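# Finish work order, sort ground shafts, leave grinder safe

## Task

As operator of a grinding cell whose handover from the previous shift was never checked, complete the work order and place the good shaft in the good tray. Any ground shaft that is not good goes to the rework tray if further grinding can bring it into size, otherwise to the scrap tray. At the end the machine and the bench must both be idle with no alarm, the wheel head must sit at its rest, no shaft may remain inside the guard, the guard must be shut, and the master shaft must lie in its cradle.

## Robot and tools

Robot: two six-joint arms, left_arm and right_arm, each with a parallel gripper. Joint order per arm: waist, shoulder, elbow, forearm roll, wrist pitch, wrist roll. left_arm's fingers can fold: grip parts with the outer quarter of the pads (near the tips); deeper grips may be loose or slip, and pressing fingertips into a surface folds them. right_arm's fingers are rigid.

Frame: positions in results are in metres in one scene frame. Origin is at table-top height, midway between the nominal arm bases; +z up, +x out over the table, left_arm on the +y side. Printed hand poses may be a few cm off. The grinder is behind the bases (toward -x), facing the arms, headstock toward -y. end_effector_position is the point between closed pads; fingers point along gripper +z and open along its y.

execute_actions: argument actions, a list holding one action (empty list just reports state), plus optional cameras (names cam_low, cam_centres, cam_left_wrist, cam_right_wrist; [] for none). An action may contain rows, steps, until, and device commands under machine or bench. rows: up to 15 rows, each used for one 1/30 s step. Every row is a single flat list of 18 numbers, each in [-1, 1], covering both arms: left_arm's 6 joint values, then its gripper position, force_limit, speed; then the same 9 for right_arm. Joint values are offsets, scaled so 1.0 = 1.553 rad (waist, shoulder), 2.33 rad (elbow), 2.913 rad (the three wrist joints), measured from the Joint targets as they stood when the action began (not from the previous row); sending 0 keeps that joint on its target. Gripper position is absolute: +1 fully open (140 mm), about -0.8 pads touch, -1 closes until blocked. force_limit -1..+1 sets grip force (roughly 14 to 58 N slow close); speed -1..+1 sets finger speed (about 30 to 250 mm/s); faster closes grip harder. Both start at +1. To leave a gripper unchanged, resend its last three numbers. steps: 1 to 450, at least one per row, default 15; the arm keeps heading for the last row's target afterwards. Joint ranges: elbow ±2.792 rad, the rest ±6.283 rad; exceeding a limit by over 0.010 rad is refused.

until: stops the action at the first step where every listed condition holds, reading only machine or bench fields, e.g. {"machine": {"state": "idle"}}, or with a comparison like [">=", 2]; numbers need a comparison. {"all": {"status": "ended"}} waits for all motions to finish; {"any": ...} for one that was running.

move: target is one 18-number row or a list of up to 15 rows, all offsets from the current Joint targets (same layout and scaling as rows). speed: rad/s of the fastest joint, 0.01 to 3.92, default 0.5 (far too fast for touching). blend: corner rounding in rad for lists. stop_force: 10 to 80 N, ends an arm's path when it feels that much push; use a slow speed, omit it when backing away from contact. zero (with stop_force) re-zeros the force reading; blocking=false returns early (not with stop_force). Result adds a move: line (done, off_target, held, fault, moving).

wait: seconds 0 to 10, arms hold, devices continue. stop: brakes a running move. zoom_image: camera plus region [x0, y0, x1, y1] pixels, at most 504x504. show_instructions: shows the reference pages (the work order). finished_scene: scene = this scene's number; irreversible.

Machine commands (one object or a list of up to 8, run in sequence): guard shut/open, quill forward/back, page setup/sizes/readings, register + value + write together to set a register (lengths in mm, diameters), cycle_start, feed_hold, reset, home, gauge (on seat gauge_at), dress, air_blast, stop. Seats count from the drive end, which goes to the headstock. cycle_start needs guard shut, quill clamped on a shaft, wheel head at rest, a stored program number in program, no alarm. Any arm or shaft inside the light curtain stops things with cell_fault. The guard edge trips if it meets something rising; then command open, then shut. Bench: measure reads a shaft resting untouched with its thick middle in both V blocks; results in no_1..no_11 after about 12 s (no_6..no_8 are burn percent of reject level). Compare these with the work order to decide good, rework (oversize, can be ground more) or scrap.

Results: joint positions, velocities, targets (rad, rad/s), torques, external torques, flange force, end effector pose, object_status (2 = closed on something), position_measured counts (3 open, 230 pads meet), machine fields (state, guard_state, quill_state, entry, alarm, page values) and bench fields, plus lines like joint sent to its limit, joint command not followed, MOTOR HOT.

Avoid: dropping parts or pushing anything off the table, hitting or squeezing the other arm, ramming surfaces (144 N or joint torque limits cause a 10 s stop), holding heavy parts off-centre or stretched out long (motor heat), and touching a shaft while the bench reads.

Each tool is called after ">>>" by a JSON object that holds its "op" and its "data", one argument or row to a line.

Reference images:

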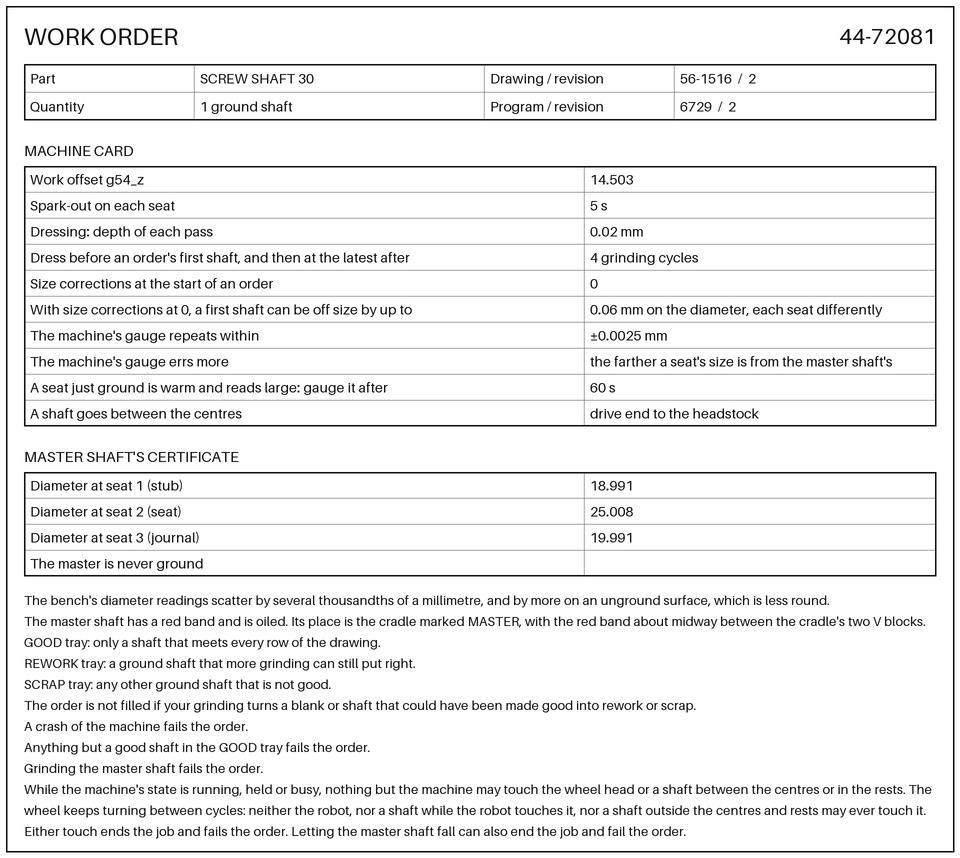

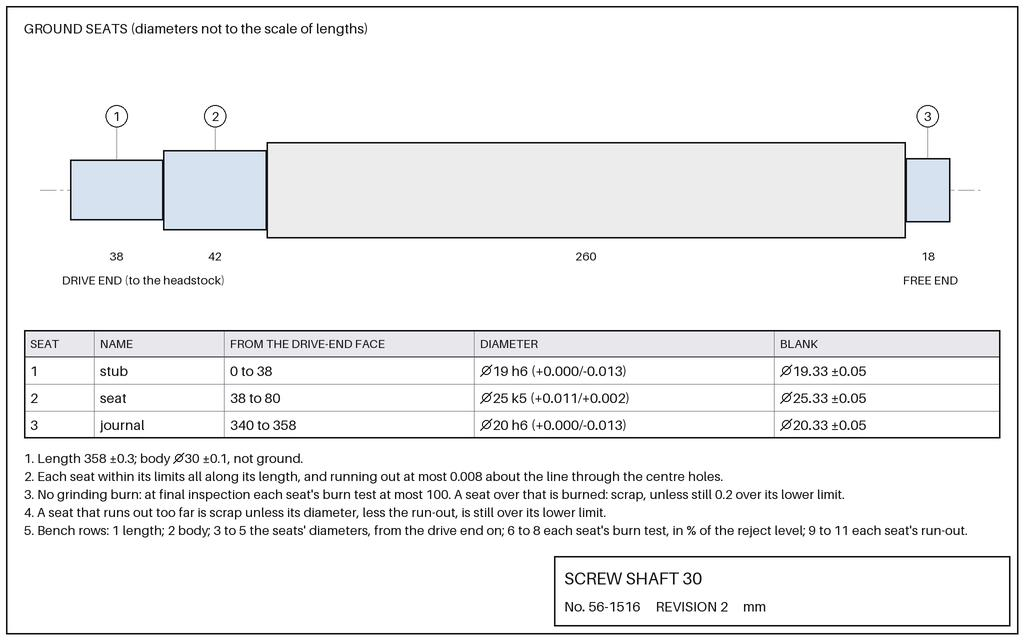

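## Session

>>> {"op": "execute_actions", "data": {
  "actions": []
}}

Scene clock: 0.00 s.
left_arm: end_effector_position=(+0.5204, +0.6816, +0.3885) position_measured=3 object_status=3 end_effector_quat_wxyz=(-0.034, +0.999, +0.011, +0.018) | right_arm: end_effector_position=(+0.4162, -0.4805, +0.3886) position_measured=3 object_status=3 end_effector_quat_wxyz=(+0.000, -0.012, +1.000, +0.000)
Joint positions: left_arm=[-0.195 -0.211 1.886 0.073 1.442 1.383] | right_arm=[-3.002 0.193 -1.87 0 -1.464 1.711]
Joint velocities: within noise
Joint torques (N m): no reading
External joint torques (N m): no reading
Flange force (N): no reading
Joint targets: left_arm=[-0.195 -0.211 1.886 0.073 1.442 1.383] | right_arm=[-3.002 0.193 -1.870 0.000 -1.464 1.711]
Tool commands: left_gripper/position=+1.0 left_gripper/force_limit=+1.0 left_gripper/speed=+1.0 right_gripper/position=+1.0 right_gripper/force_limit=+1.0 right_gripper/speed=+1.0
machine.setup: program=+5825 g54_z=+14.503 wheel_d=+283.208 sparkout_s=+0.5 dress_depth=+0.020 gauge_at=+1 gauge_zero=+0.029 program_revision=+3 since_dress=+1 stored1_number=+6729 stored1_revision=+2 stored2_number=+5825 stored2_revision=+3 stored3_number=+5092 stored3_revision=+5 stored4_number=+9000 stored4_revision=+1
machine: state=idle guard_state=shut guard_edge=clear quill_state=forward_empty guard_answer=taken quill_answer=taken page=setup entry=no_entry entries=0 alarm=no_alarm idle_s=3600 queue=idle queue_left=0
bench: message=nothing_yet readings=0 no_1=0.000 no_2=0.000 no_3=0.000 no_4=0.000 no_5=0.000 no_6=0 no_7=0 no_8=0 no_9=0.000 no_10=0.000 no_11=0.000

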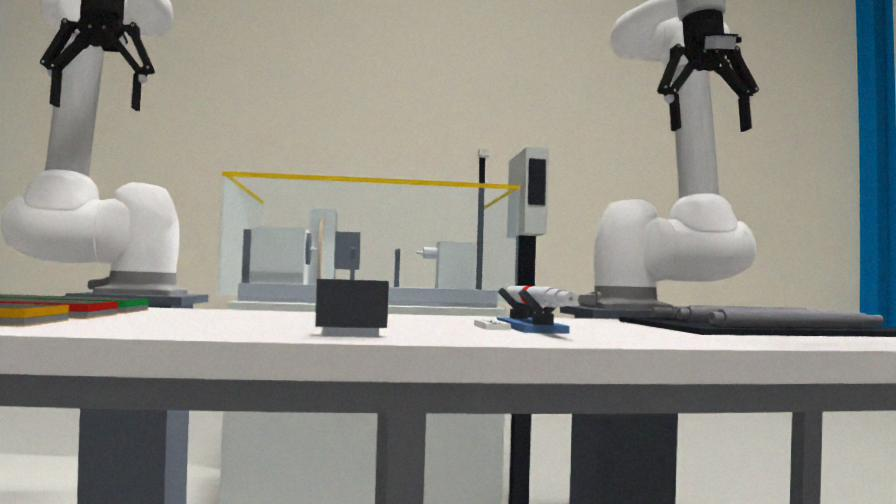

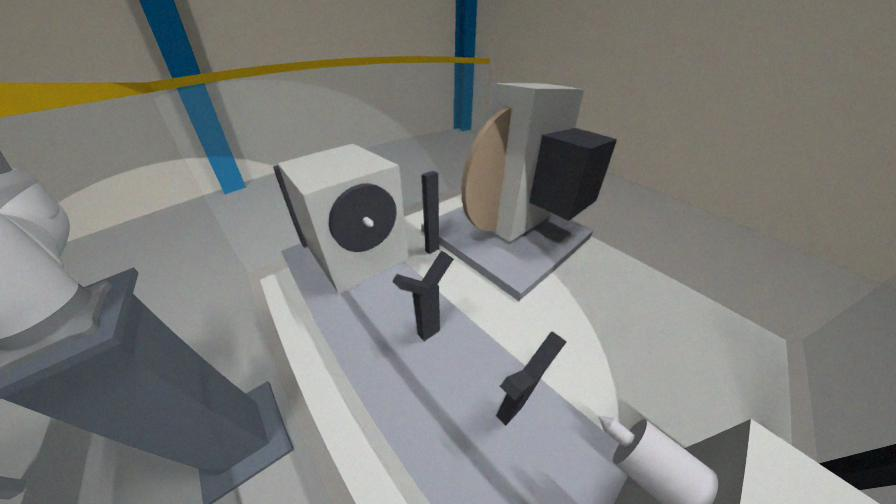

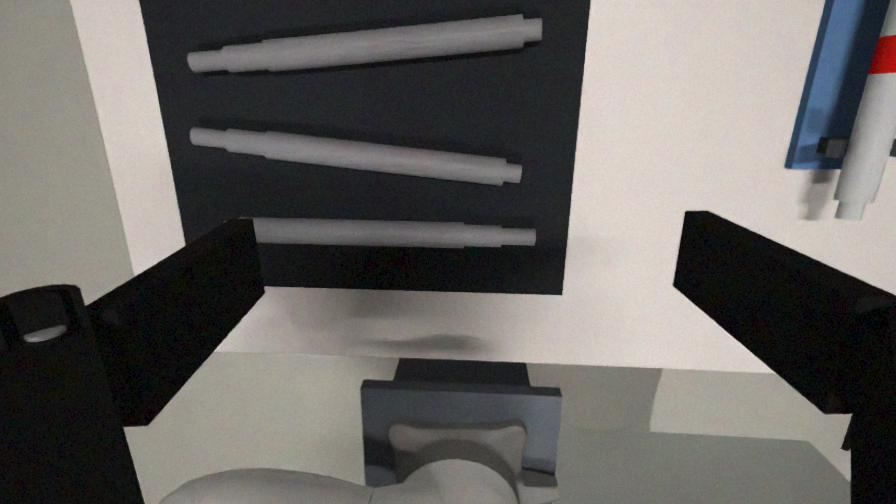

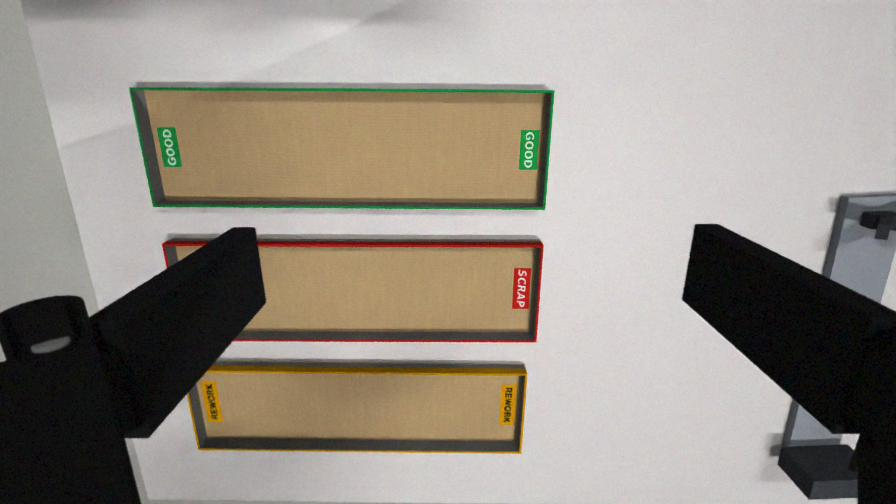

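>>> {"op": "execute_actions", "data": {
  "actions": [
    {"machine":[{"register":"program","value":6729,"write":true},{"register":"sparkout_s","value":5,"write":true},{"page":"setup"}],"steps":30}
  ],
  "cameras": []
}}

>>> {"op": "execute_actions", "data": {
  "actions": [
    {"machine":[{"page":"sizes"}],"steps":5}
  ],
  "cameras": []
}}

>>> {"op": "execute_actions", "data": {
  "actions": [
    {"machine":[{"page":"readings"}],"steps":5}
  ],
  "cameras": []
}}

Scene clock: 18.87 s.
left_arm: end_effector_position=(+0.5204, +0.6816, +0.3885) position_measured=3 object_status=3 end_effector_quat_wxyz=(-0.034, +0.999, +0.011, +0.018) | right_arm: end_effector_position=(+0.4162, -0.4805, +0.3886) position_measured=3 object_status=3 end_effector_quat_wxyz=(+0.000, -0.012, +1.000, +0.000)
Joint positions: left_arm=[-0.195 -0.211 1.886 0.073 1.442 1.383] | right_arm=[-3.002 0.193 -1.87 0 -1.464 1.711]
Joint velocities: within noise
Joint torques (N m): left_arm=[3.09 -19.31 -43.96 4.16 0.44 -0.03] | right_arm=[1.79 23.61 41.94 -3.95 -0.36 -0.32]
External joint torques (N m): left_arm=[-3.08 -0.56 2.22 0.31 -0.56 0.02] | right_arm=[-1.8 -1.41 0.05 -0.36 0.3 0.32]
Flange force (N): left_arm=[-5.0 6.9 4.0] | right_arm=[-3.0 -3.2 0.7]
Joint targets: left_arm=[-0.195 -0.211 1.886 0.073 1.442 1.383] | right_arm=[-3.002 0.193 -1.870 0.000 -1.464 1.711]
Tool commands: left_gripper/position=+1.0 left_gripper/force_limit=+1.0 left_gripper/speed=+1.0 right_gripper/position=+1.0 right_gripper/force_limit=+1.0 right_gripper/speed=+1.0
machine.setup: program=+6729 g54_z=+14.503 wheel_d=+283.208 sparkout_s=+5.0 dress_depth=+0.020 gauge_at=+1 gauge_zero=+0.029 program_revision=+2 since_dress=+1 stored1_number=+6729 stored1_revision=+2 stored2_number=+5825 stored2_revision=+3 stored3_number=+5092 stored3_revision=+5 stored4_number=+9000 stored4_revision=+1
machine: state=idle guard_state=shut guard_edge=clear quill_state=forward_empty guard_answer=taken quill_answer=taken page=setup entry=taken entries=2 alarm=no_alarm idle_s=3619 queue=done queue_left=0
bench: message=nothing_yet readings=0 no_1=0.000 no_2=0.000 no_3=0.000 no_4=0.000 no_5=0.000 no_6=0 no_7=0 no_8=0 no_9=0.000 no_10=0.000 no_11=0.000
No camera images: "cameras" was empty.

Scene clock: 19.23 s.
left_arm: end_effector_position=(+0.5204, +0.6816, +0.3885) position_measured=3 object_status=3 end_effector_quat_wxyz=(-0.034, +0.999, +0.011, +0.018) | right_arm: end_effector_position=(+0.4162, -0.4805, +0.3886) position_measured=3 object_status=3 end_effector_quat_wxyz=(+0.000, -0.012, +1.000, +0.000)
Joint positions: left_arm=[-0.195 -0.211 1.886 0.073 1.442 1.383] | right_arm=[-3.002 0.193 -1.87 0 -1.464 1.711]
Joint velocities: within noise
Joint torques (N m): left_arm=[3.19 -19.39 -44.15 4.17 0.41 -0.02] | right_arm=[2 23.27 42.02 -4.03 -0.35 -0.25]
External joint torques (N m): left_arm=[-3.18 -0.98 2.26 0.3 -0.53 0.01] | right_arm=[-2.03 -1.22 0.02 -0.29 0.3 0.25]
Flange force (N): left_arm=[-5.8 7.1 3.9] | right_arm=[-2.8 -3.9 0.7]
Joint targets: left_arm=[-0.195 -0.211 1.886 0.073 1.442 1.383] | right_arm=[-3.002 0.193 -1.870 0.000 -1.464 1.711]
Tool commands: left_gripper/position=+1.0 left_gripper/force_limit=+1.0 left_gripper/speed=+1.0 right_gripper/position=+1.0 right_gripper/force_limit=+1.0 right_gripper/speed=+1.0
machine.sizes: size_1=+0.000 size_2=+0.000 size_3=+0.000 aim_1=+18.994 aim_2=+25.006 aim_3=+19.994
machine: state=idle guard_state=shut guard_edge=clear quill_state=forward_empty guard_answer=taken quill_answer=taken page=sizes entry=taken entries=2 alarm=no_alarm idle_s=3619 queue=done queue_left=0
bench: message=nothing_yet readings=0 no_1=0.000 no_2=0.000 no_3=0.000 no_4=0.000 no_5=0.000 no_6=0 no_7=0 no_8=0 no_9=0.000 no_10=0.000 no_11=0.000
No camera images: "cameras" was empty.

Scene clock: 19.60 s.
left_arm: end_effector_position=(+0.5204, +0.6816, +0.3885) position_measured=3 object_status=3 end_effector_quat_wxyz=(-0.034, +0.999, +0.011, +0.018) | right_arm: end_effector_position=(+0.4162, -0.4805, +0.3886) position_measured=3 object_status=3 end_effector_quat_wxyz=(+0.000, -0.012, +1.000, +0.000)
Joint positions: left_arm=[-0.195 -0.211 1.886 0.073 1.442 1.383] | right_arm=[-3.002 0.193 -1.87 0 -1.464 1.711]
Joint velocities: within noise
Joint torques (N m): left_arm=[3.19 -19.57 -44.22 4.17 0.44 -0.05] | right_arm=[1.73 22.78 41.89 -4.04 -0.39 -0.29]
External joint torques (N m): left_arm=[-3.15 -0.86 2.29 0.31 -0.55 0.05] | right_arm=[-1.67 -1.02 0.04 -0.26 0.35 0.29]
Flange force (N): left_arm=[-5.6 7.0 4.0] | right_arm=[-2.3 -3.0 0.7]
Joint targets: left_arm=[-0.195 -0.211 1.886 0.073 1.442 1.383] | right_arm=[-3.002 0.193 -1.870 0.000 -1.464 1.711]
Tool commands: left_gripper/position=+1.0 left_gripper/force_limit=+1.0 left_gripper/speed=+1.0 right_gripper/position=+1.0 right_gripper/force_limit=+1.0 right_gripper/speed=+1.0
machine.readings: gauge_d=+0.000 gauge_d_1=+0.000 gauge_d_2=+0.000 gauge_d_3=+0.000 pos_x=+0.000 pos_z=+0.000 load_peak=+0.0 cycles=+0
machine: state=idle guard_state=shut guard_edge=clear quill_state=forward_empty guard_answer=taken quill_answer=taken page=readings entry=taken entries=2 alarm=no_alarm idle_s=3619 queue=done queue_left=0
bench: message=nothing_yet readings=0 no_1=0.000 no_2=0.000 no_3=0.000 no_4=0.000 no_5=0.000 no_6=0 no_7=0 no_8=0 no_9=0.000 no_10=0.000 no_11=0.000
No camera images: "cameras" was empty.

>>> {"op": "execute_actions", "data": {
  "actions": [
    {"machine":[{"register":"size_1","value":0.08,"write":true,"page":"setup"},{"register":"size_2","value":0.08,"write":true},{"register":"size_3","value":0.08,"write":true},{"dress":true},{"air_blast":true},{"guard":"open"},{"quill":"back"}],"steps":5}
  ],
  "cameras": ["cam_right_wrist"]
}}

Scene clock: 26.07 s.
left_arm: end_effector_position=(+0.5204, +0.6816, +0.3885) position_measured=3 object_status=3 end_effector_quat_wxyz=(-0.034, +0.999, +0.011, +0.018) | right_arm: end_effector_position=(+0.4162, -0.4805, +0.3886) position_measured=3 object_status=3 end_effector_quat_wxyz=(+0.000, -0.012, +1.000, +0.000)
Joint positions: left_arm=[-0.195 -0.211 1.886 0.073 1.442 1.383] | right_arm=[-3.002 0.193 -1.87 0 -1.464 1.711]
Joint velocities: within noise
Joint torques (N m): left_arm=[3.35 -19.39 -44.01 4.15 0.43 -0.03] | right_arm=[1.67 23.1 41.94 -3.94 -0.39 -0.32]
External joint torques (N m): left_arm=[-3.31 -1.02 2.13 0.32 -0.54 0.03] | right_arm=[-1.62 -1.28 0.1 -0.37 0.34 0.32]
Flange force (N): left_arm=[-5.8 7.4 3.7] | right_arm=[-2.8 -2.8 0.7]
Joint targets: left_arm=[-0.195 -0.211 1.886 0.073 1.442 1.383] | right_arm=[-3.002 0.193 -1.870 0.000 -1.464 1.711]
Tool commands: left_gripper/position=+1.0 left_gripper/force_limit=+1.0 left_gripper/speed=+1.0 right_gripper/position=+1.0 right_gripper/force_limit=+1.0 right_gripper/speed=+1.0
machine.setup: program=+6729 g54_z=+14.503 wheel_d=+283.208 sparkout_s=+5.0 dress_depth=+0.020 gauge_at=+1 gauge_zero=+0.029 program_revision=+2 since_dress=+1 stored1_number=+6729 stored1_revision=+2 stored2_number=+5825 stored2_revision=+3 stored3_number=+5092 stored3_revision=+5 stored4_number=+9000 stored4_revision=+1
machine: state=idle guard_state=shut guard_edge=clear quill_state=forward_empty guard_answer=taken quill_answer=taken page=setup entry=taken entries=4 alarm=no_alarm idle_s=3626 queue=running queue_left=5
bench: message=nothing_yet readings=0 no_1=0.000 no_2=0.000 no_3=0.000 no_4=0.000 no_5=0.000 no_6=0 no_7=0 no_8=0 no_9=0.000 no_10=0.000 no_11=0.000
Images, in order (width x height): cam_right_wrist 896x504.

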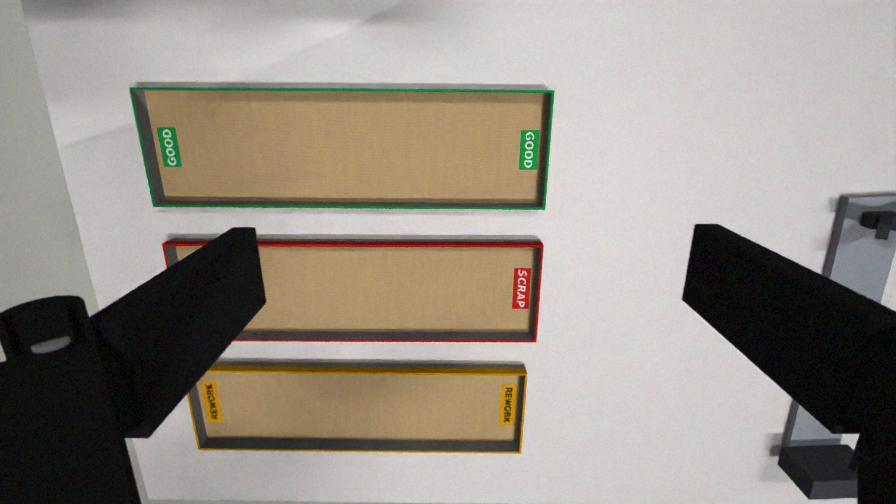

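>>> {"op": "move", "data": {
  "target": [0.1652,-0.0932,0.0186,-0.0251,0.0432,0.0986,0.2,0,-1,0.5422,-0.4205,0.4070,0,-0.1016,0.2799,0.2,1,-1],
  "speed": 0.6
}}

Scene clock: 51.57 s.
left_arm: end_effector_position=(+0.4201, +0.7601, +0.4190) position_measured=104 object_status=0 end_effector_quat_wxyz=(+0.000, +1.000, +0.000, +0.000) | right_arm: end_effector_position=(+0.4498, +0.1601, +0.4999) position_measured=104 object_status=0 end_effector_quat_wxyz=(+0.000, -0.025, +1.000, +0.000)
Joint positions: left_arm=[0.062 -0.356 1.929 0 1.568 1.67] | right_arm=[-2.16 -0.46 -0.922 0 -1.76 2.526]
Joint velocities: within noise
Joint torques (N m): left_arm=[3.35 -5.13 -44.15 3.94 0.48 -0.06] | right_arm=[1.88 90.96 41.72 -3.89 -0.4 -0.27]
External joint torques (N m): left_arm=[-3.48 -0.99 2.12 0.36 -0.53 0.06] | right_arm=[-1.81 -2.75 -0.09 -0.34 0.36 0.27]
Flange force (N): left_arm=[-2.6 10.6 4.7] | right_arm=[-4.5 2.8 -0.1]
Joint targets: left_arm=[0.062 -0.356 1.929 0.000 1.568 1.670] | right_arm=[-2.160 -0.460 -0.922 0.000 -1.760 2.526]
machine.setup: program=+6729 g54_z=+14.503 wheel_d=+283.128 sparkout_s=+5.0 dress_depth=+0.020 gauge_at=+1 gauge_zero=+0.029 program_revision=+2 since_dress=+0 stored1_number=+6729 stored1_revision=+2 stored2_number=+5825 stored2_revision=+3 stored3_number=+5092 stored3_revision=+5 stored4_number=+9000 stored4_revision=+1
machine: state=idle guard_state=between guard_edge=clear quill_state=forward_empty guard_answer=taken quill_answer=taken page=setup entry=taken entries=7 alarm=no_alarm idle_s=3651 queue=running queue_left=1
bench: message=nothing_yet readings=0 no_1=0.000 no_2=0.000 no_3=0.000 no_4=0.000 no_5=0.000 no_6=0 no_7=0 no_8=0 no_9=0.000 no_10=0.000 no_11=0.000
move: done

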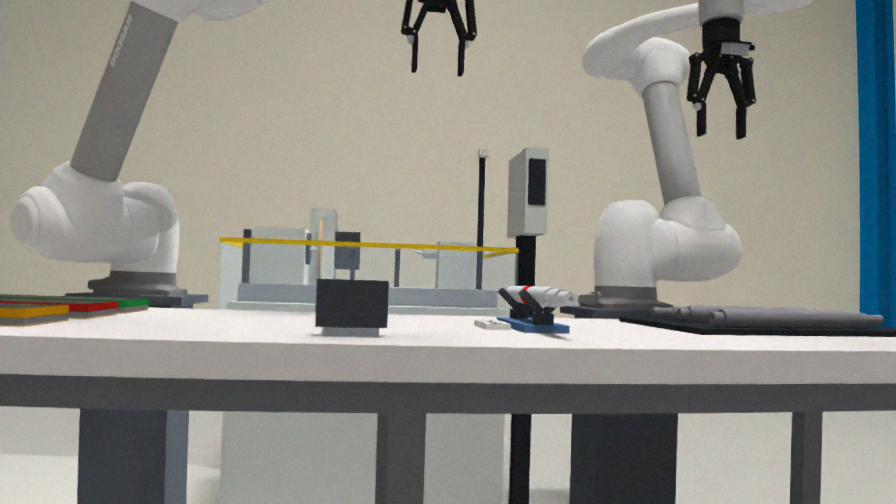

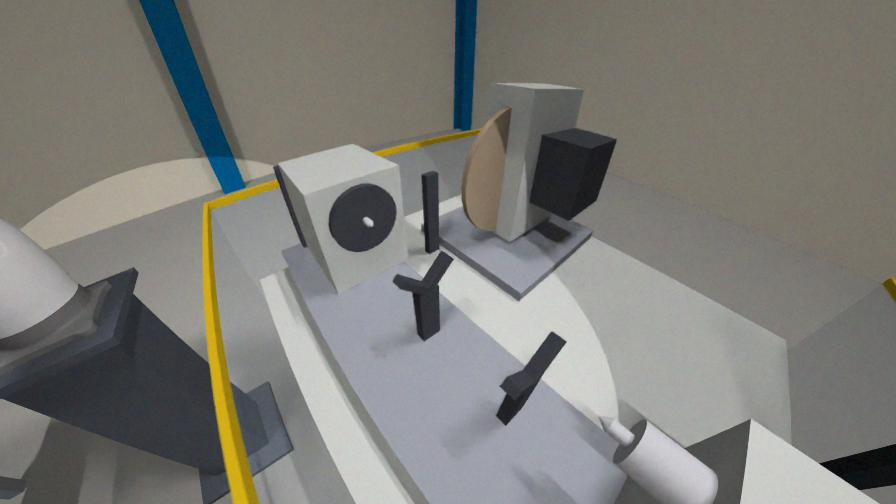

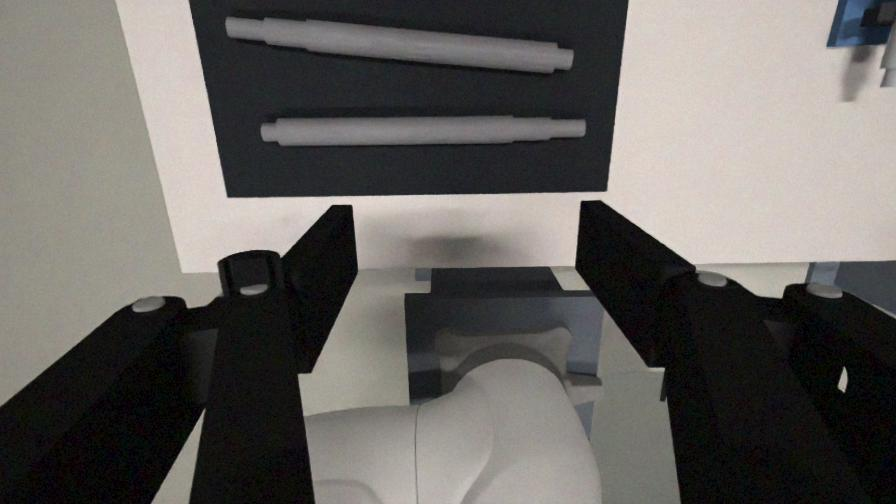

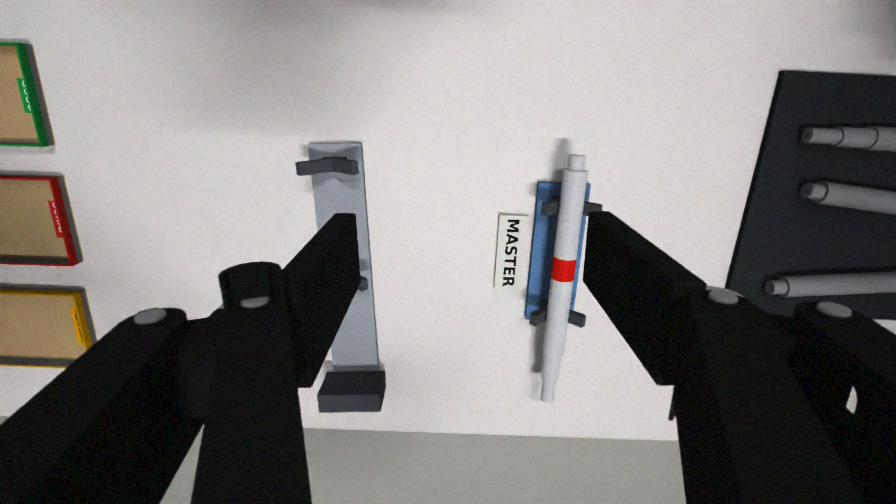

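>>> {"op": "move", "data": {
  "target": [
    [0,0,0,0,0,0,0.2,0,-1,0.1024,0.1996,-0.1773,0,0.0357,-0.0275,0.2,1,-1],
    [0,0,0,0,0,0,0.2,0,-1,0.4572,0.1996,-0.1773,0,0.0357,-0.0275,0.2,1,-1],
    [0,0,0,0,0,0,0.2,0,-1,0.9326,0.0128,-0.0515,0,0.0345,-0.0275,0.2,1,-1]
  ],
  "speed": 0.8,
  "blend": [0.1,0.1,0],
  "cameras": ["cam_right_wrist","cam_centres"]
}}

Scene clock: 87.23 s.
left_arm: end_effector_position=(+0.4202, +0.7601, +0.4190) position_measured=104 object_status=3 end_effector_quat_wxyz=(+0.000, +1.000, +0.000, +0.000) | right_arm: end_effector_position=(-0.6336, +0.0299, +0.4499) position_measured=104 object_status=3 end_effector_quat_wxyz=(+0.000, +0.710, -0.704, +0.000)
Joint positions: left_arm=[0.062 -0.356 1.929 0 1.568 1.67] | right_arm=[-0.711 -0.44 -1.042 0 -1.659 2.446]
Joint velocities: within noise
Joint torques (N m): left_arm=[3.11 -4.8 -44.17 4.01 0.5 -0.03] | right_arm=[2 88.4 41.73 -3.94 -0.36 -0.27]
External joint torques (N m): left_arm=[-3.19 -0.92 2.2 0.28 -0.56 0.03] | right_arm=[-2.38 -1.3 0.59 -0.38 0.33 0.27]
Flange force (N): left_arm=[-2.6 9.9 4.9] | right_arm=[-4.5 1.1 -0.8]
Joint targets: left_arm=[0.062 -0.356 1.929 0.000 1.568 1.670] | right_arm=[-0.711 -0.440 -1.042 0.000 -1.659 2.446]
machine.setup: program=+6729 g54_z=+14.503 wheel_d=+283.128 sparkout_s=+5.0 dress_depth=+0.020 gauge_at=+1 gauge_zero=+0.029 program_revision=+2 since_dress=+0 stored1_number=+6729 stored1_revision=+2 stored2_number=+5825 stored2_revision=+3 stored3_number=+5092 stored3_revision=+5 stored4_number=+9000 stored4_revision=+1
machine: state=idle guard_state=open guard_edge=clear quill_state=back guard_answer=taken quill_answer=taken page=setup entry=taken entries=7 alarm=no_alarm idle_s=3686 queue=done queue_left=0
bench: message=nothing_yet readings=0 no_1=0.000 no_2=0.000 no_3=0.000 no_4=0.000 no_5=0.000 no_6=0 no_7=0 no_8=0 no_9=0.000 no_10=0.000 no_11=0.000
move: done
Images, in order (width x height): cam_centres 896x504, cam_right_wrist 896x504.

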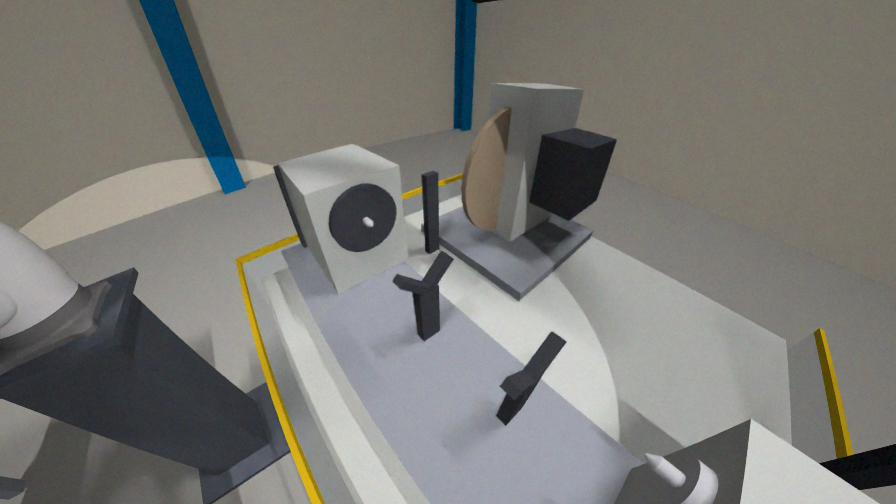

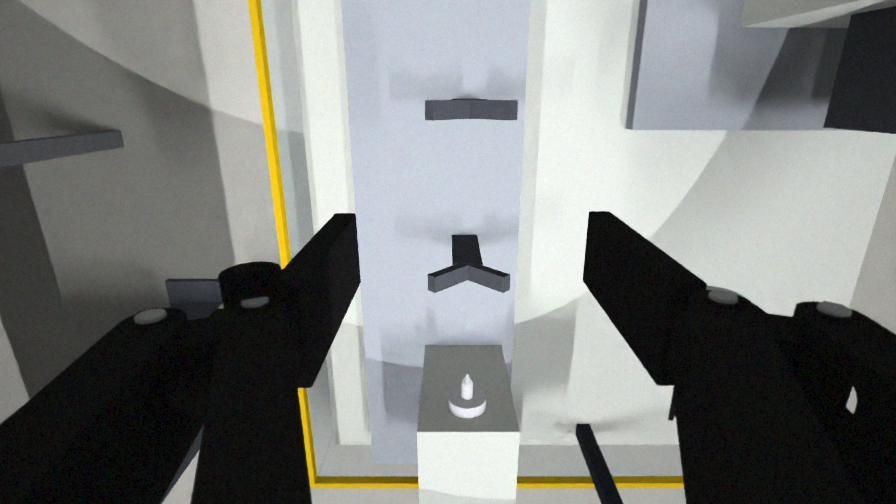

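>>> {"op": "move", "data": {
  "target": [0,0,0,0,0,0,0.2,0,-1,0.0428,0.0292,0.0104,0,-0.0241,0.0230,0.2,1,-1],
  "speed": 0.3,
  "cameras": ["cam_right_wrist"]
}}

Scene clock: 109.17 s.
left_arm: end_effector_position=(+0.4202, +0.7601, +0.4190) position_measured=104 object_status=3 end_effector_quat_wxyz=(+0.000, +1.000, +0.000, +0.000) | right_arm: end_effector_position=(-0.6437, -0.0299, +0.4997) position_measured=104 object_status=3 end_effector_quat_wxyz=(+0.000, +0.710, -0.704, +0.000)
Joint positions: left_arm=[0.062 -0.356 1.929 0 1.568 1.67] | right_arm=[-0.645 -0.395 -1.017 0 -1.729 2.513]
Joint velocities: within noise
Joint torques (N m): left_arm=[3.33 -4.83 -44.25 4.02 0.51 -0.06] | right_arm=[2.96 85.3 41.29 -3.93 -0.67 -0.06]
External joint torques (N m): left_arm=[-3.42 -0.67 2.36 0.27 -0.57 0.06] | right_arm=[-3.1 -3.69 0.32 -0.31 0.63 0.06]
Flange force (N): left_arm=[-2.2 10.4 5.2] | right_arm=[-7.6 3.4 -0.6]
Joint targets: left_arm=[0.062 -0.356 1.929 0.000 1.568 1.670] | right_arm=[-0.644 -0.395 -1.017 0.000 -1.730 2.513]
machine.setup: program=+6729 g54_z=+14.503 wheel_d=+283.128 sparkout_s=+5.0 dress_depth=+0.020 gauge_at=+1 gauge_zero=+0.029 program_revision=+2 since_dress=+0 stored1_number=+6729 stored1_revision=+2 stored2_number=+5825 stored2_revision=+3 stored3_number=+5092 stored3_revision=+5 stored4_number=+9000 stored4_revision=+1
machine: state=idle guard_state=open guard_edge=clear quill_state=back guard_answer=taken quill_answer=taken page=setup entry=taken entries=7 alarm=no_alarm idle_s=3708 queue=done queue_left=0
bench: message=nothing_yet readings=0 no_1=0.000 no_2=0.000 no_3=0.000 no_4=0.000 no_5=0.000 no_6=0 no_7=0 no_8=0 no_9=0.000 no_10=0.000 no_11=0.000
move: done
Images, in order (width x height): cam_right_wrist 896x504.

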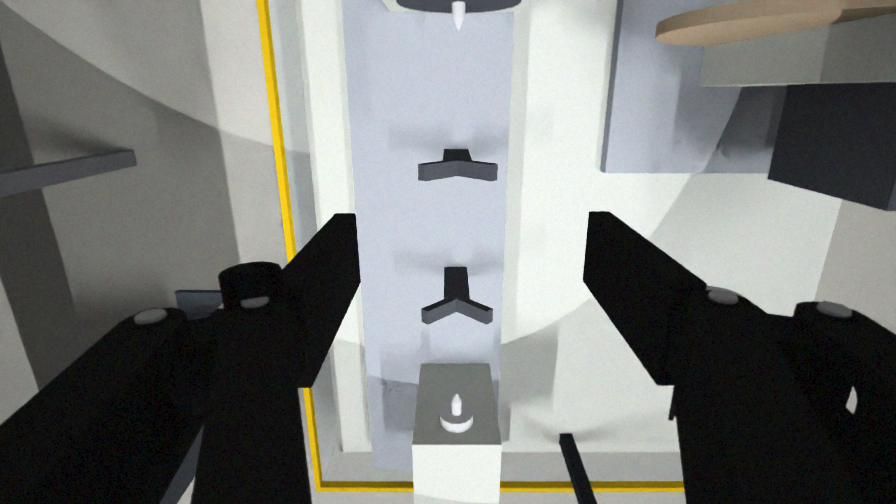

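>>> {"op": "move", "data": {
  "target": [
    [0,0,0,0,0,0,0.2,0,-1,-0.5190,0.1574,-0.1364,0,0.0254,0,0.2,1,-1],
    [0,0,0,0,0,0,0.2,0,-1,-0.8738,0.1578,-0.1364,0,0.0254,-0.4507,0.2,1,-1]
  ],
  "speed": 0.8,
  "blend": [0.1,0],
  "cameras": []
}}

Scene clock: 152.20 s.
left_arm: end_effector_position=(+0.4202, +0.7601, +0.4190) position_measured=104 object_status=3 end_effector_quat_wxyz=(+0.000, +1.000, +0.000, +0.000) | right_arm: end_effector_position=(+0.2682, +0.0654, +0.5003) position_measured=104 object_status=3 end_effector_quat_wxyz=(+0.000, +0.694, -0.720, +0.000)
Joint positions: left_arm=[0.062 -0.356 1.929 0 1.568 1.67] | right_arm=[-2.002 -0.15 -1.335 0 -1.656 1.201]
Joint velocities: within noise
Joint torques (N m): left_arm=[3.2 -4.7 -44.17 4.02 0.53 -0.03] | right_arm=[1.18 59.63 41.92 -4.02 -0.41 -0.18]
External joint torques (N m): left_arm=[-3.13 -1.18 2.21 0.28 -0.58 0.03] | right_arm=[-1.09 -2.03 0.27 -0.33 0.36 0.18]
Flange force (N): left_arm=[-3.0 9.8 5.0] | right_arm=[-2.9 -2.9 -0.2]
Joint targets: left_arm=[0.062 -0.356 1.929 0.000 1.568 1.670] | right_arm=[-2.002 -0.150 -1.335 0.000 -1.656 1.200]
machine.setup: program=+6729 g54_z=+14.503 wheel_d=+283.128 sparkout_s=+5.0 dress_depth=+0.020 gauge_at=+1 gauge_zero=+0.029 program_revision=+2 since_dress=+0 stored1_number=+6729 stored1_revision=+2 stored2_number=+5825 stored2_revision=+3 stored3_number=+5092 stored3_revision=+5 stored4_number=+9000 stored4_revision=+1
machine: state=idle guard_state=open guard_edge=clear quill_state=back guard_answer=taken quill_answer=taken page=setup entry=taken entries=7 alarm=no_alarm idle_s=3751 queue=done queue_left=0
bench: message=nothing_yet readings=0 no_1=0.000 no_2=0.000 no_3=0.000 no_4=0.000 no_5=0.000 no_6=0 no_7=0 no_8=0 no_9=0.000 no_10=0.000 no_11=0.000
move: done
No camera images: "cameras" was empty.

>>> {"op": "move", "data": {
  "target": [0,0,0,0,0,0,0.2,0,-1,-0.1498,-0.5145,0.3057,0,0.0296,-0.6369,0.2,1,-1],
  "speed": 0.8,
  "cameras": ["cam_right_wrist"]
}}

Scene clock: 158.53 s.
left_arm: end_effector_position=(+0.4202, +0.7601, +0.4190) position_measured=104 object_status=3 end_effector_quat_wxyz=(+0.000, +1.000, +0.000, +0.000) | right_arm: end_effector_position=(+0.6416, +0.3145, +0.1999) position_measured=104 object_status=3 end_effector_quat_wxyz=(+0.000, +1.000, +0.007, +0.000)
Joint positions: left_arm=[0.062 -0.356 1.929 0 1.568 1.67] | right_arm=[-2.235 -0.949 -0.623 0 -1.569 -0.655]
Joint velocities: within noise
Joint torques (N m): left_arm=[2.9 -5.06 -44.28 3.99 0.52 -0.02] | right_arm=[1.97 131.56 41.56 -4.08 -0.33 -0.04]
External joint torques (N m): left_arm=[-2.97 -0.68 2.32 0.3 -0.58 0.02] | right_arm=[-1.9 -4.19 0.83 -0.31 0.35 0.04]
Flange force (N): left_arm=[-2.3 9.2 5.2] | right_arm=[10.9 -10.6 -0.8]
Joint targets: left_arm=[0.062 -0.356 1.929 0.000 1.568 1.670] | right_arm=[-2.235 -0.949 -0.623 0.000 -1.569 -0.655]
machine.setup: program=+6729 g54_z=+14.503 wheel_d=+283.128 sparkout_s=+5.0 dress_depth=+0.020 gauge_at=+1 gauge_zero=+0.029 program_revision=+2 since_dress=+0 stored1_number=+6729 stored1_revision=+2 stored2_number=+5825 stored2_revision=+3 stored3_number=+5092 stored3_revision=+5 stored4_number=+9000 stored4_revision=+1
machine: state=idle guard_state=open guard_edge=clear quill_state=back guard_answer=taken quill_answer=taken page=setup entry=taken entries=7 alarm=no_alarm idle_s=3757 queue=done queue_left=0
bench: message=nothing_yet readings=0 no_1=0.000 no_2=0.000 no_3=0.000 no_4=0.000 no_5=0.000 no_6=0 no_7=0 no_8=0 no_9=0.000 no_10=0.000 no_11=0.000
move: done
Images, in order (width x height): cam_right_wrist 896x504.

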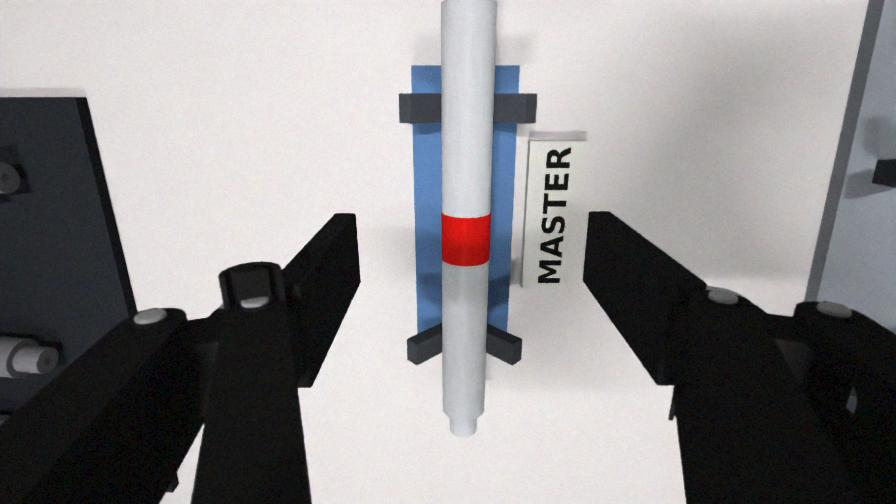

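>>> {"op": "move", "data": {
  "target": [
    [0,0,0,0,0,0,0.2,0,-1,0.0030,0.0054,-0.0606,0,0.0454,0.001,0.2,1,-1],
    [0,0,0,0,0,0,0.2,0,-1,0.0030,-0.0070,-0.0835,0,0.0703,0.001,0.2,1,-1]
  ],
  "speed": [0.15,0.05],
  "cameras": ["cam_right_wrist"]
}}

Scene clock: 216.80 s.
left_arm: end_effector_position=(+0.4202, +0.7601, +0.4190) position_measured=104 object_status=3 end_effector_quat_wxyz=(+0.000, +1.000, +0.000, +0.000) | right_arm: end_effector_position=(+0.6329, +0.3110, +0.0804) position_measured=104 object_status=3 end_effector_quat_wxyz=(+0.000, +1.000, +0.008, +0.000)
Joint positions: left_arm=[0.062 -0.356 1.929 0 1.568 1.67] | right_arm=[-2.23 -0.96 -0.817 0 -1.365 -0.652]
Joint velocities: within noise
Joint torques (N m): left_arm=[3.05 -4.83 -44.18 4 0.47 -0.01] | right_arm=[1.82 131.11 40.73 -3.95 -0.25 -0.33]
External joint torques (N m): left_arm=[-3.14 -0.94 2.33 0.28 -0.53 0.02] | right_arm=[-1.82 -3.99 0.77 -0.35 0.26 0.33]
Flange force (N): left_arm=[-2.8 9.8 5.1] | right_arm=[8.3 -7.9 1.4]
Joint targets: left_arm=[0.062 -0.356 1.929 0.000 1.568 1.670] | right_arm=[-2.230 -0.960 -0.817 0.000 -1.365 -0.652]
machine.setup: program=+6729 g54_z=+14.503 wheel_d=+283.128 sparkout_s=+5.0 dress_depth=+0.020 gauge_at=+1 gauge_zero=+0.029 program_revision=+2 since_dress=+0 stored1_number=+6729 stored1_revision=+2 stored2_number=+5825 stored2_revision=+3 stored3_number=+5092 stored3_revision=+5 stored4_number=+9000 stored4_revision=+1
machine: state=idle guard_state=open guard_edge=clear quill_state=back guard_answer=taken quill_answer=taken page=setup entry=taken entries=7 alarm=no_alarm idle_s=3815 queue=done queue_left=0
bench: message=nothing_yet readings=0 no_1=0.000 no_2=0.000 no_3=0.000 no_4=0.000 no_5=0.000 no_6=0 no_7=0 no_8=0 no_9=0.000 no_10=0.000 no_11=0.000
move: done
Images, in order (width x height): cam_right_wrist 896x504.

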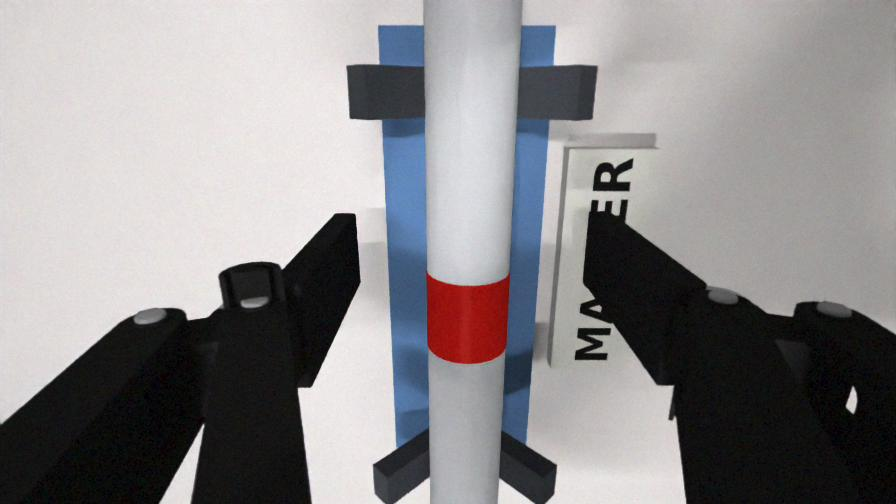

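>>> {"op": "execute_actions", "data": {
  "actions": [
    {"rows":[[0,0,0,0,0,0,0.2,0,-1,0,0,0,0,0,0,-1,1,-0.5]],"steps":75}
  ],
  "cameras": []
}}

Scene clock: 226.80 s.
left_arm: end_effector_position=(+0.4202, +0.7601, +0.4190) position_measured=104 object_status=3 end_effector_quat_wxyz=(+0.000, +1.000, +0.000, +0.000) | right_arm: end_effector_position=(+0.6329, +0.3110, +0.0803) position_measured=189 object_status=2 end_effector_quat_wxyz=(+0.000, +1.000, +0.008, +0.000)
Joint positions: left_arm=[0.062 -0.356 1.929 0 1.568 1.67] | right_arm=[-2.23 -0.96 -0.817 0 -1.365 -0.652]
Joint velocities: within noise
Joint torques (N m): left_arm=[3.22 -5.07 -44.28 4.01 0.5 -0.03] | right_arm=[-21.61 113.3 22.26 -12.27 -8.68 -0.78]
External joint torques (N m): left_arm=[-3.34 -0.87 2.29 0.29 -0.56 0.03] | right_arm=[21.34 13.93 19.26 7.97 8.7 0.78]
Flange force (N): left_arm=[-2.5 10.3 5.1] | right_arm=[4.0 -38.1 -12.5]
Joint targets: left_arm=[0.062 -0.356 1.929 0.000 1.568 1.670] | right_arm=[-2.230 -0.960 -0.817 0.000 -1.365 -0.652]
machine.setup: program=+6729 g54_z=+14.503 wheel_d=+283.128 sparkout_s=+5.0 dress_depth=+0.020 gauge_at=+1 gauge_zero=+0.029 program_revision=+2 since_dress=+0 stored1_number=+6729 stored1_revision=+2 stored2_number=+5825 stored2_revision=+3 stored3_number=+5092 stored3_revision=+5 stored4_number=+9000 stored4_revision=+1
machine: state=idle guard_state=open guard_edge=clear quill_state=back guard_answer=taken quill_answer=taken page=setup entry=taken entries=7 alarm=no_alarm idle_s=3825 queue=done queue_left=0
bench: message=nothing_yet readings=0 no_1=0.000 no_2=0.000 no_3=0.000 no_4=0.000 no_5=0.000 no_6=0 no_7=0 no_8=0 no_9=0.000 no_10=0.000 no_11=0.000
No camera images: "cameras" was empty.

>>> {"op": "move", "data": {
  "target": [
    [0,0,0,0,0,0,0.2,0,-1,0,0.0125,0.0227,0,-0.0246,0,-1,1,-0.5],
    [0,0,0,0,0,0,0.2,0,-1,0,0.0071,0.0833,0,-0.0703,0,-1,1,-0.5],
    [0,0,0,0,0,0,0.2,0,-1,0.1475,0.5216,-0.2223,0,-0.0999,0.5328,-1,1,-0.5]
  ],
  "speed": [0.05,0.2,0.6],
  "blend": [0.02,0.05,0],
  "cameras": ["cam_right_wrist"]
}}

Scene clock: 252.93 s.
left_arm: end_effector_position=(+0.4202, +0.7601, +0.4190) position_measured=104 object_status=3 end_effector_quat_wxyz=(+0.000, +1.000, +0.000, +0.000) | right_arm: end_effector_position=(+0.2676, +0.0656, +0.5002) position_measured=189 object_status=2 end_effector_quat_wxyz=(+0.000, +0.794, -0.608, +0.000)
Joint positions: left_arm=[0.062 -0.356 1.929 0 1.568 1.67] | right_arm=[-2.001 -0.15 -1.335 0 -1.656 0.9]
Joint velocities: within noise
Joint torques (N m): left_arm=[3.36 -4.88 -44.14 3.99 0.53 -0.01] | right_arm=[1.55 70.97 51.9 -4.01 -0.35 -0.19]
External joint torques (N m): left_arm=[-3.42 -1.04 2.19 0.31 -0.58 0.01] | right_arm=[-1.39 -14.11 -10.13 -0.3 0.31 0.19]
Flange force (N): left_arm=[-2.7 10.6 4.9] | right_arm=[-1.6 -3.9 18.4]
Joint targets: left_arm=[0.062 -0.356 1.929 0.000 1.568 1.670] | right_arm=[-2.001 -0.150 -1.335 0.000 -1.656 0.900]
machine.setup: program=+6729 g54_z=+14.503 wheel_d=+283.128 sparkout_s=+5.0 dress_depth=+0.020 gauge_at=+1 gauge_zero=+0.029 program_revision=+2 since_dress=+0 stored1_number=+6729 stored1_revision=+2 stored2_number=+5825 stored2_revision=+3 stored3_number=+5092 stored3_revision=+5 stored4_number=+9000 stored4_revision=+1
machine: state=idle guard_state=open guard_edge=clear quill_state=back guard_answer=taken quill_answer=taken page=setup entry=taken entries=7 alarm=no_alarm idle_s=3850 queue=done queue_left=0
bench: message=nothing_yet readings=0 no_1=0.000 no_2=0.000 no_3=0.000 no_4=0.000 no_5=0.000 no_6=0 no_7=0 no_8=0 no_9=0.000 no_10=0.000 no_11=0.000
move: done
Images, in order (width x height): cam_right_wrist 896x504.

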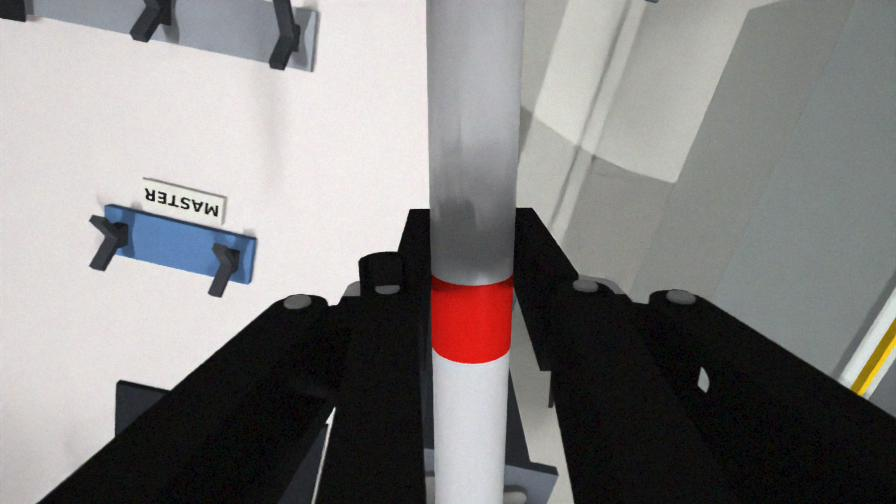

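>>> {"op": "move", "data": {
  "target": [
    [0,0,0,0,0,0,0.2,0,-1,0.3548,0,0,0,0,0.5232,-1,1,-0.5],
    [0,0,0,0,0,0,0.2,0,-1,0.8159,-0.2254,0.1646,0,-0.0117,0.5231,-1,1,-0.5],
    [0,0,0,0,0,0,0.2,0,-1,0.8159,-0.2358,0.0286,0,0.1027,0.5231,-1,1,-0.5]
  ],
  "speed": [0.6,0.6,0.2],
  "blend": [0.1,0.03,0],
  "cameras": ["cam_right_wrist","cam_centres"]
}}

Scene clock: 272.80 s.
left_arm: end_effector_position=(+0.4202, +0.7601, +0.4190) position_measured=104 object_status=3 end_effector_quat_wxyz=(+0.000, +1.000, +0.000, +0.000) | right_arm: end_effector_position=(-0.6449, +0.0636, +0.2600) position_measured=189 object_status=2 end_effector_quat_wxyz=(+0.000, +0.710, -0.704, +0.000)
Joint positions: left_arm=[0.062 -0.356 1.929 0 1.568 1.67] | right_arm=[-0.733 -0.516 -1.269 0 -1.357 2.424]
Joint velocities: within noise
Joint torques (N m): left_arm=[3.38 -4.94 -44.26 3.99 0.5 -0.03] | right_arm=[1.7 111.14 51.29 -3.93 -0.35 -0.26]
External joint torques (N m): left_arm=[-3.35 -1.05 2.28 0.31 -0.55 0.03] | right_arm=[-1.85 -18.65 -10.15 -0.27 0.31 0.26]
Flange force (N): left_arm=[-2.8 10.4 5.1] | right_arm=[-4.4 1.9 20.1]
Joint targets: left_arm=[0.062 -0.356 1.929 0.000 1.568 1.670] | right_arm=[-0.733 -0.516 -1.269 0.000 -1.357 2.424]
machine.setup: program=+6729 g54_z=+14.503 wheel_d=+283.128 sparkout_s=+5.0 dress_depth=+0.020 gauge_at=+1 gauge_zero=+0.029 program_revision=+2 since_dress=+0 stored1_number=+6729 stored1_revision=+2 stored2_number=+5825 stored2_revision=+3 stored3_number=+5092 stored3_revision=+5 stored4_number=+9000 stored4_revision=+1
machine: state=idle guard_state=open guard_edge=clear quill_state=back guard_answer=taken quill_answer=taken page=setup entry=taken entries=7 alarm=no_alarm idle_s=3870 queue=done queue_left=0
bench: message=nothing_yet readings=0 no_1=0.000 no_2=0.000 no_3=0.000 no_4=0.000 no_5=0.000 no_6=0 no_7=0 no_8=0 no_9=0.000 no_10=0.000 no_11=0.000
move: done
Images, in order (width x height): cam_centres 896x504, cam_right_wrist 896x504.

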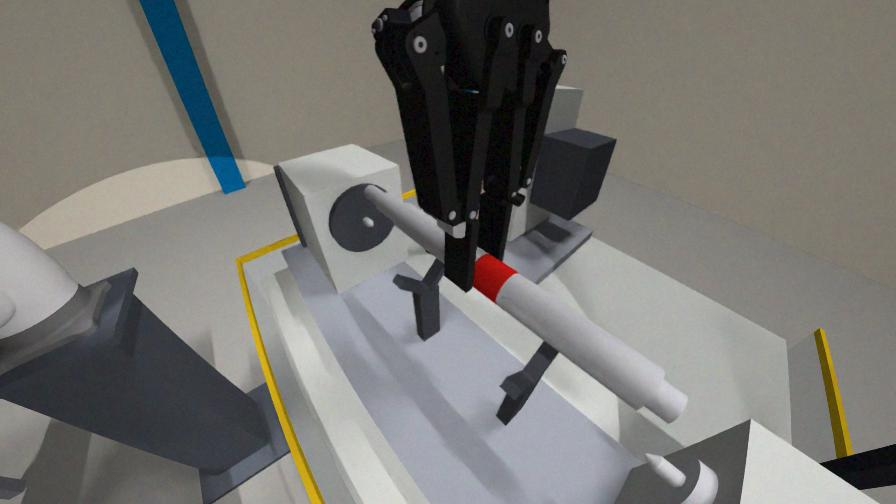

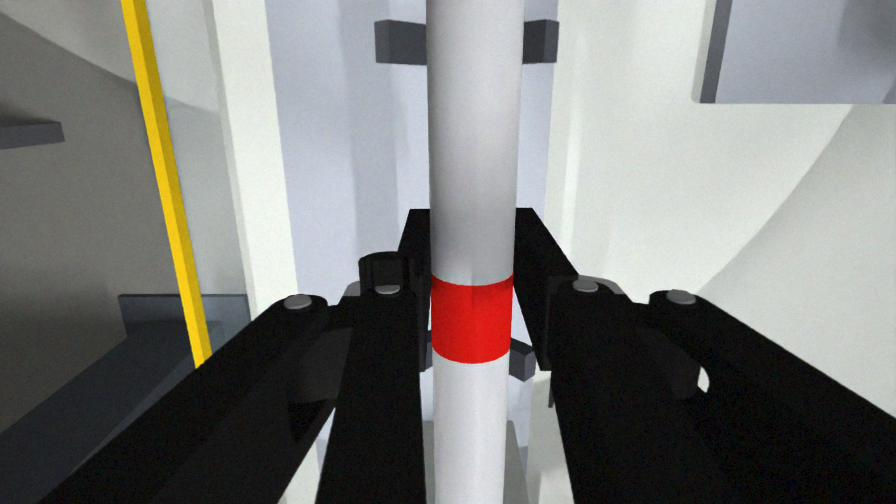

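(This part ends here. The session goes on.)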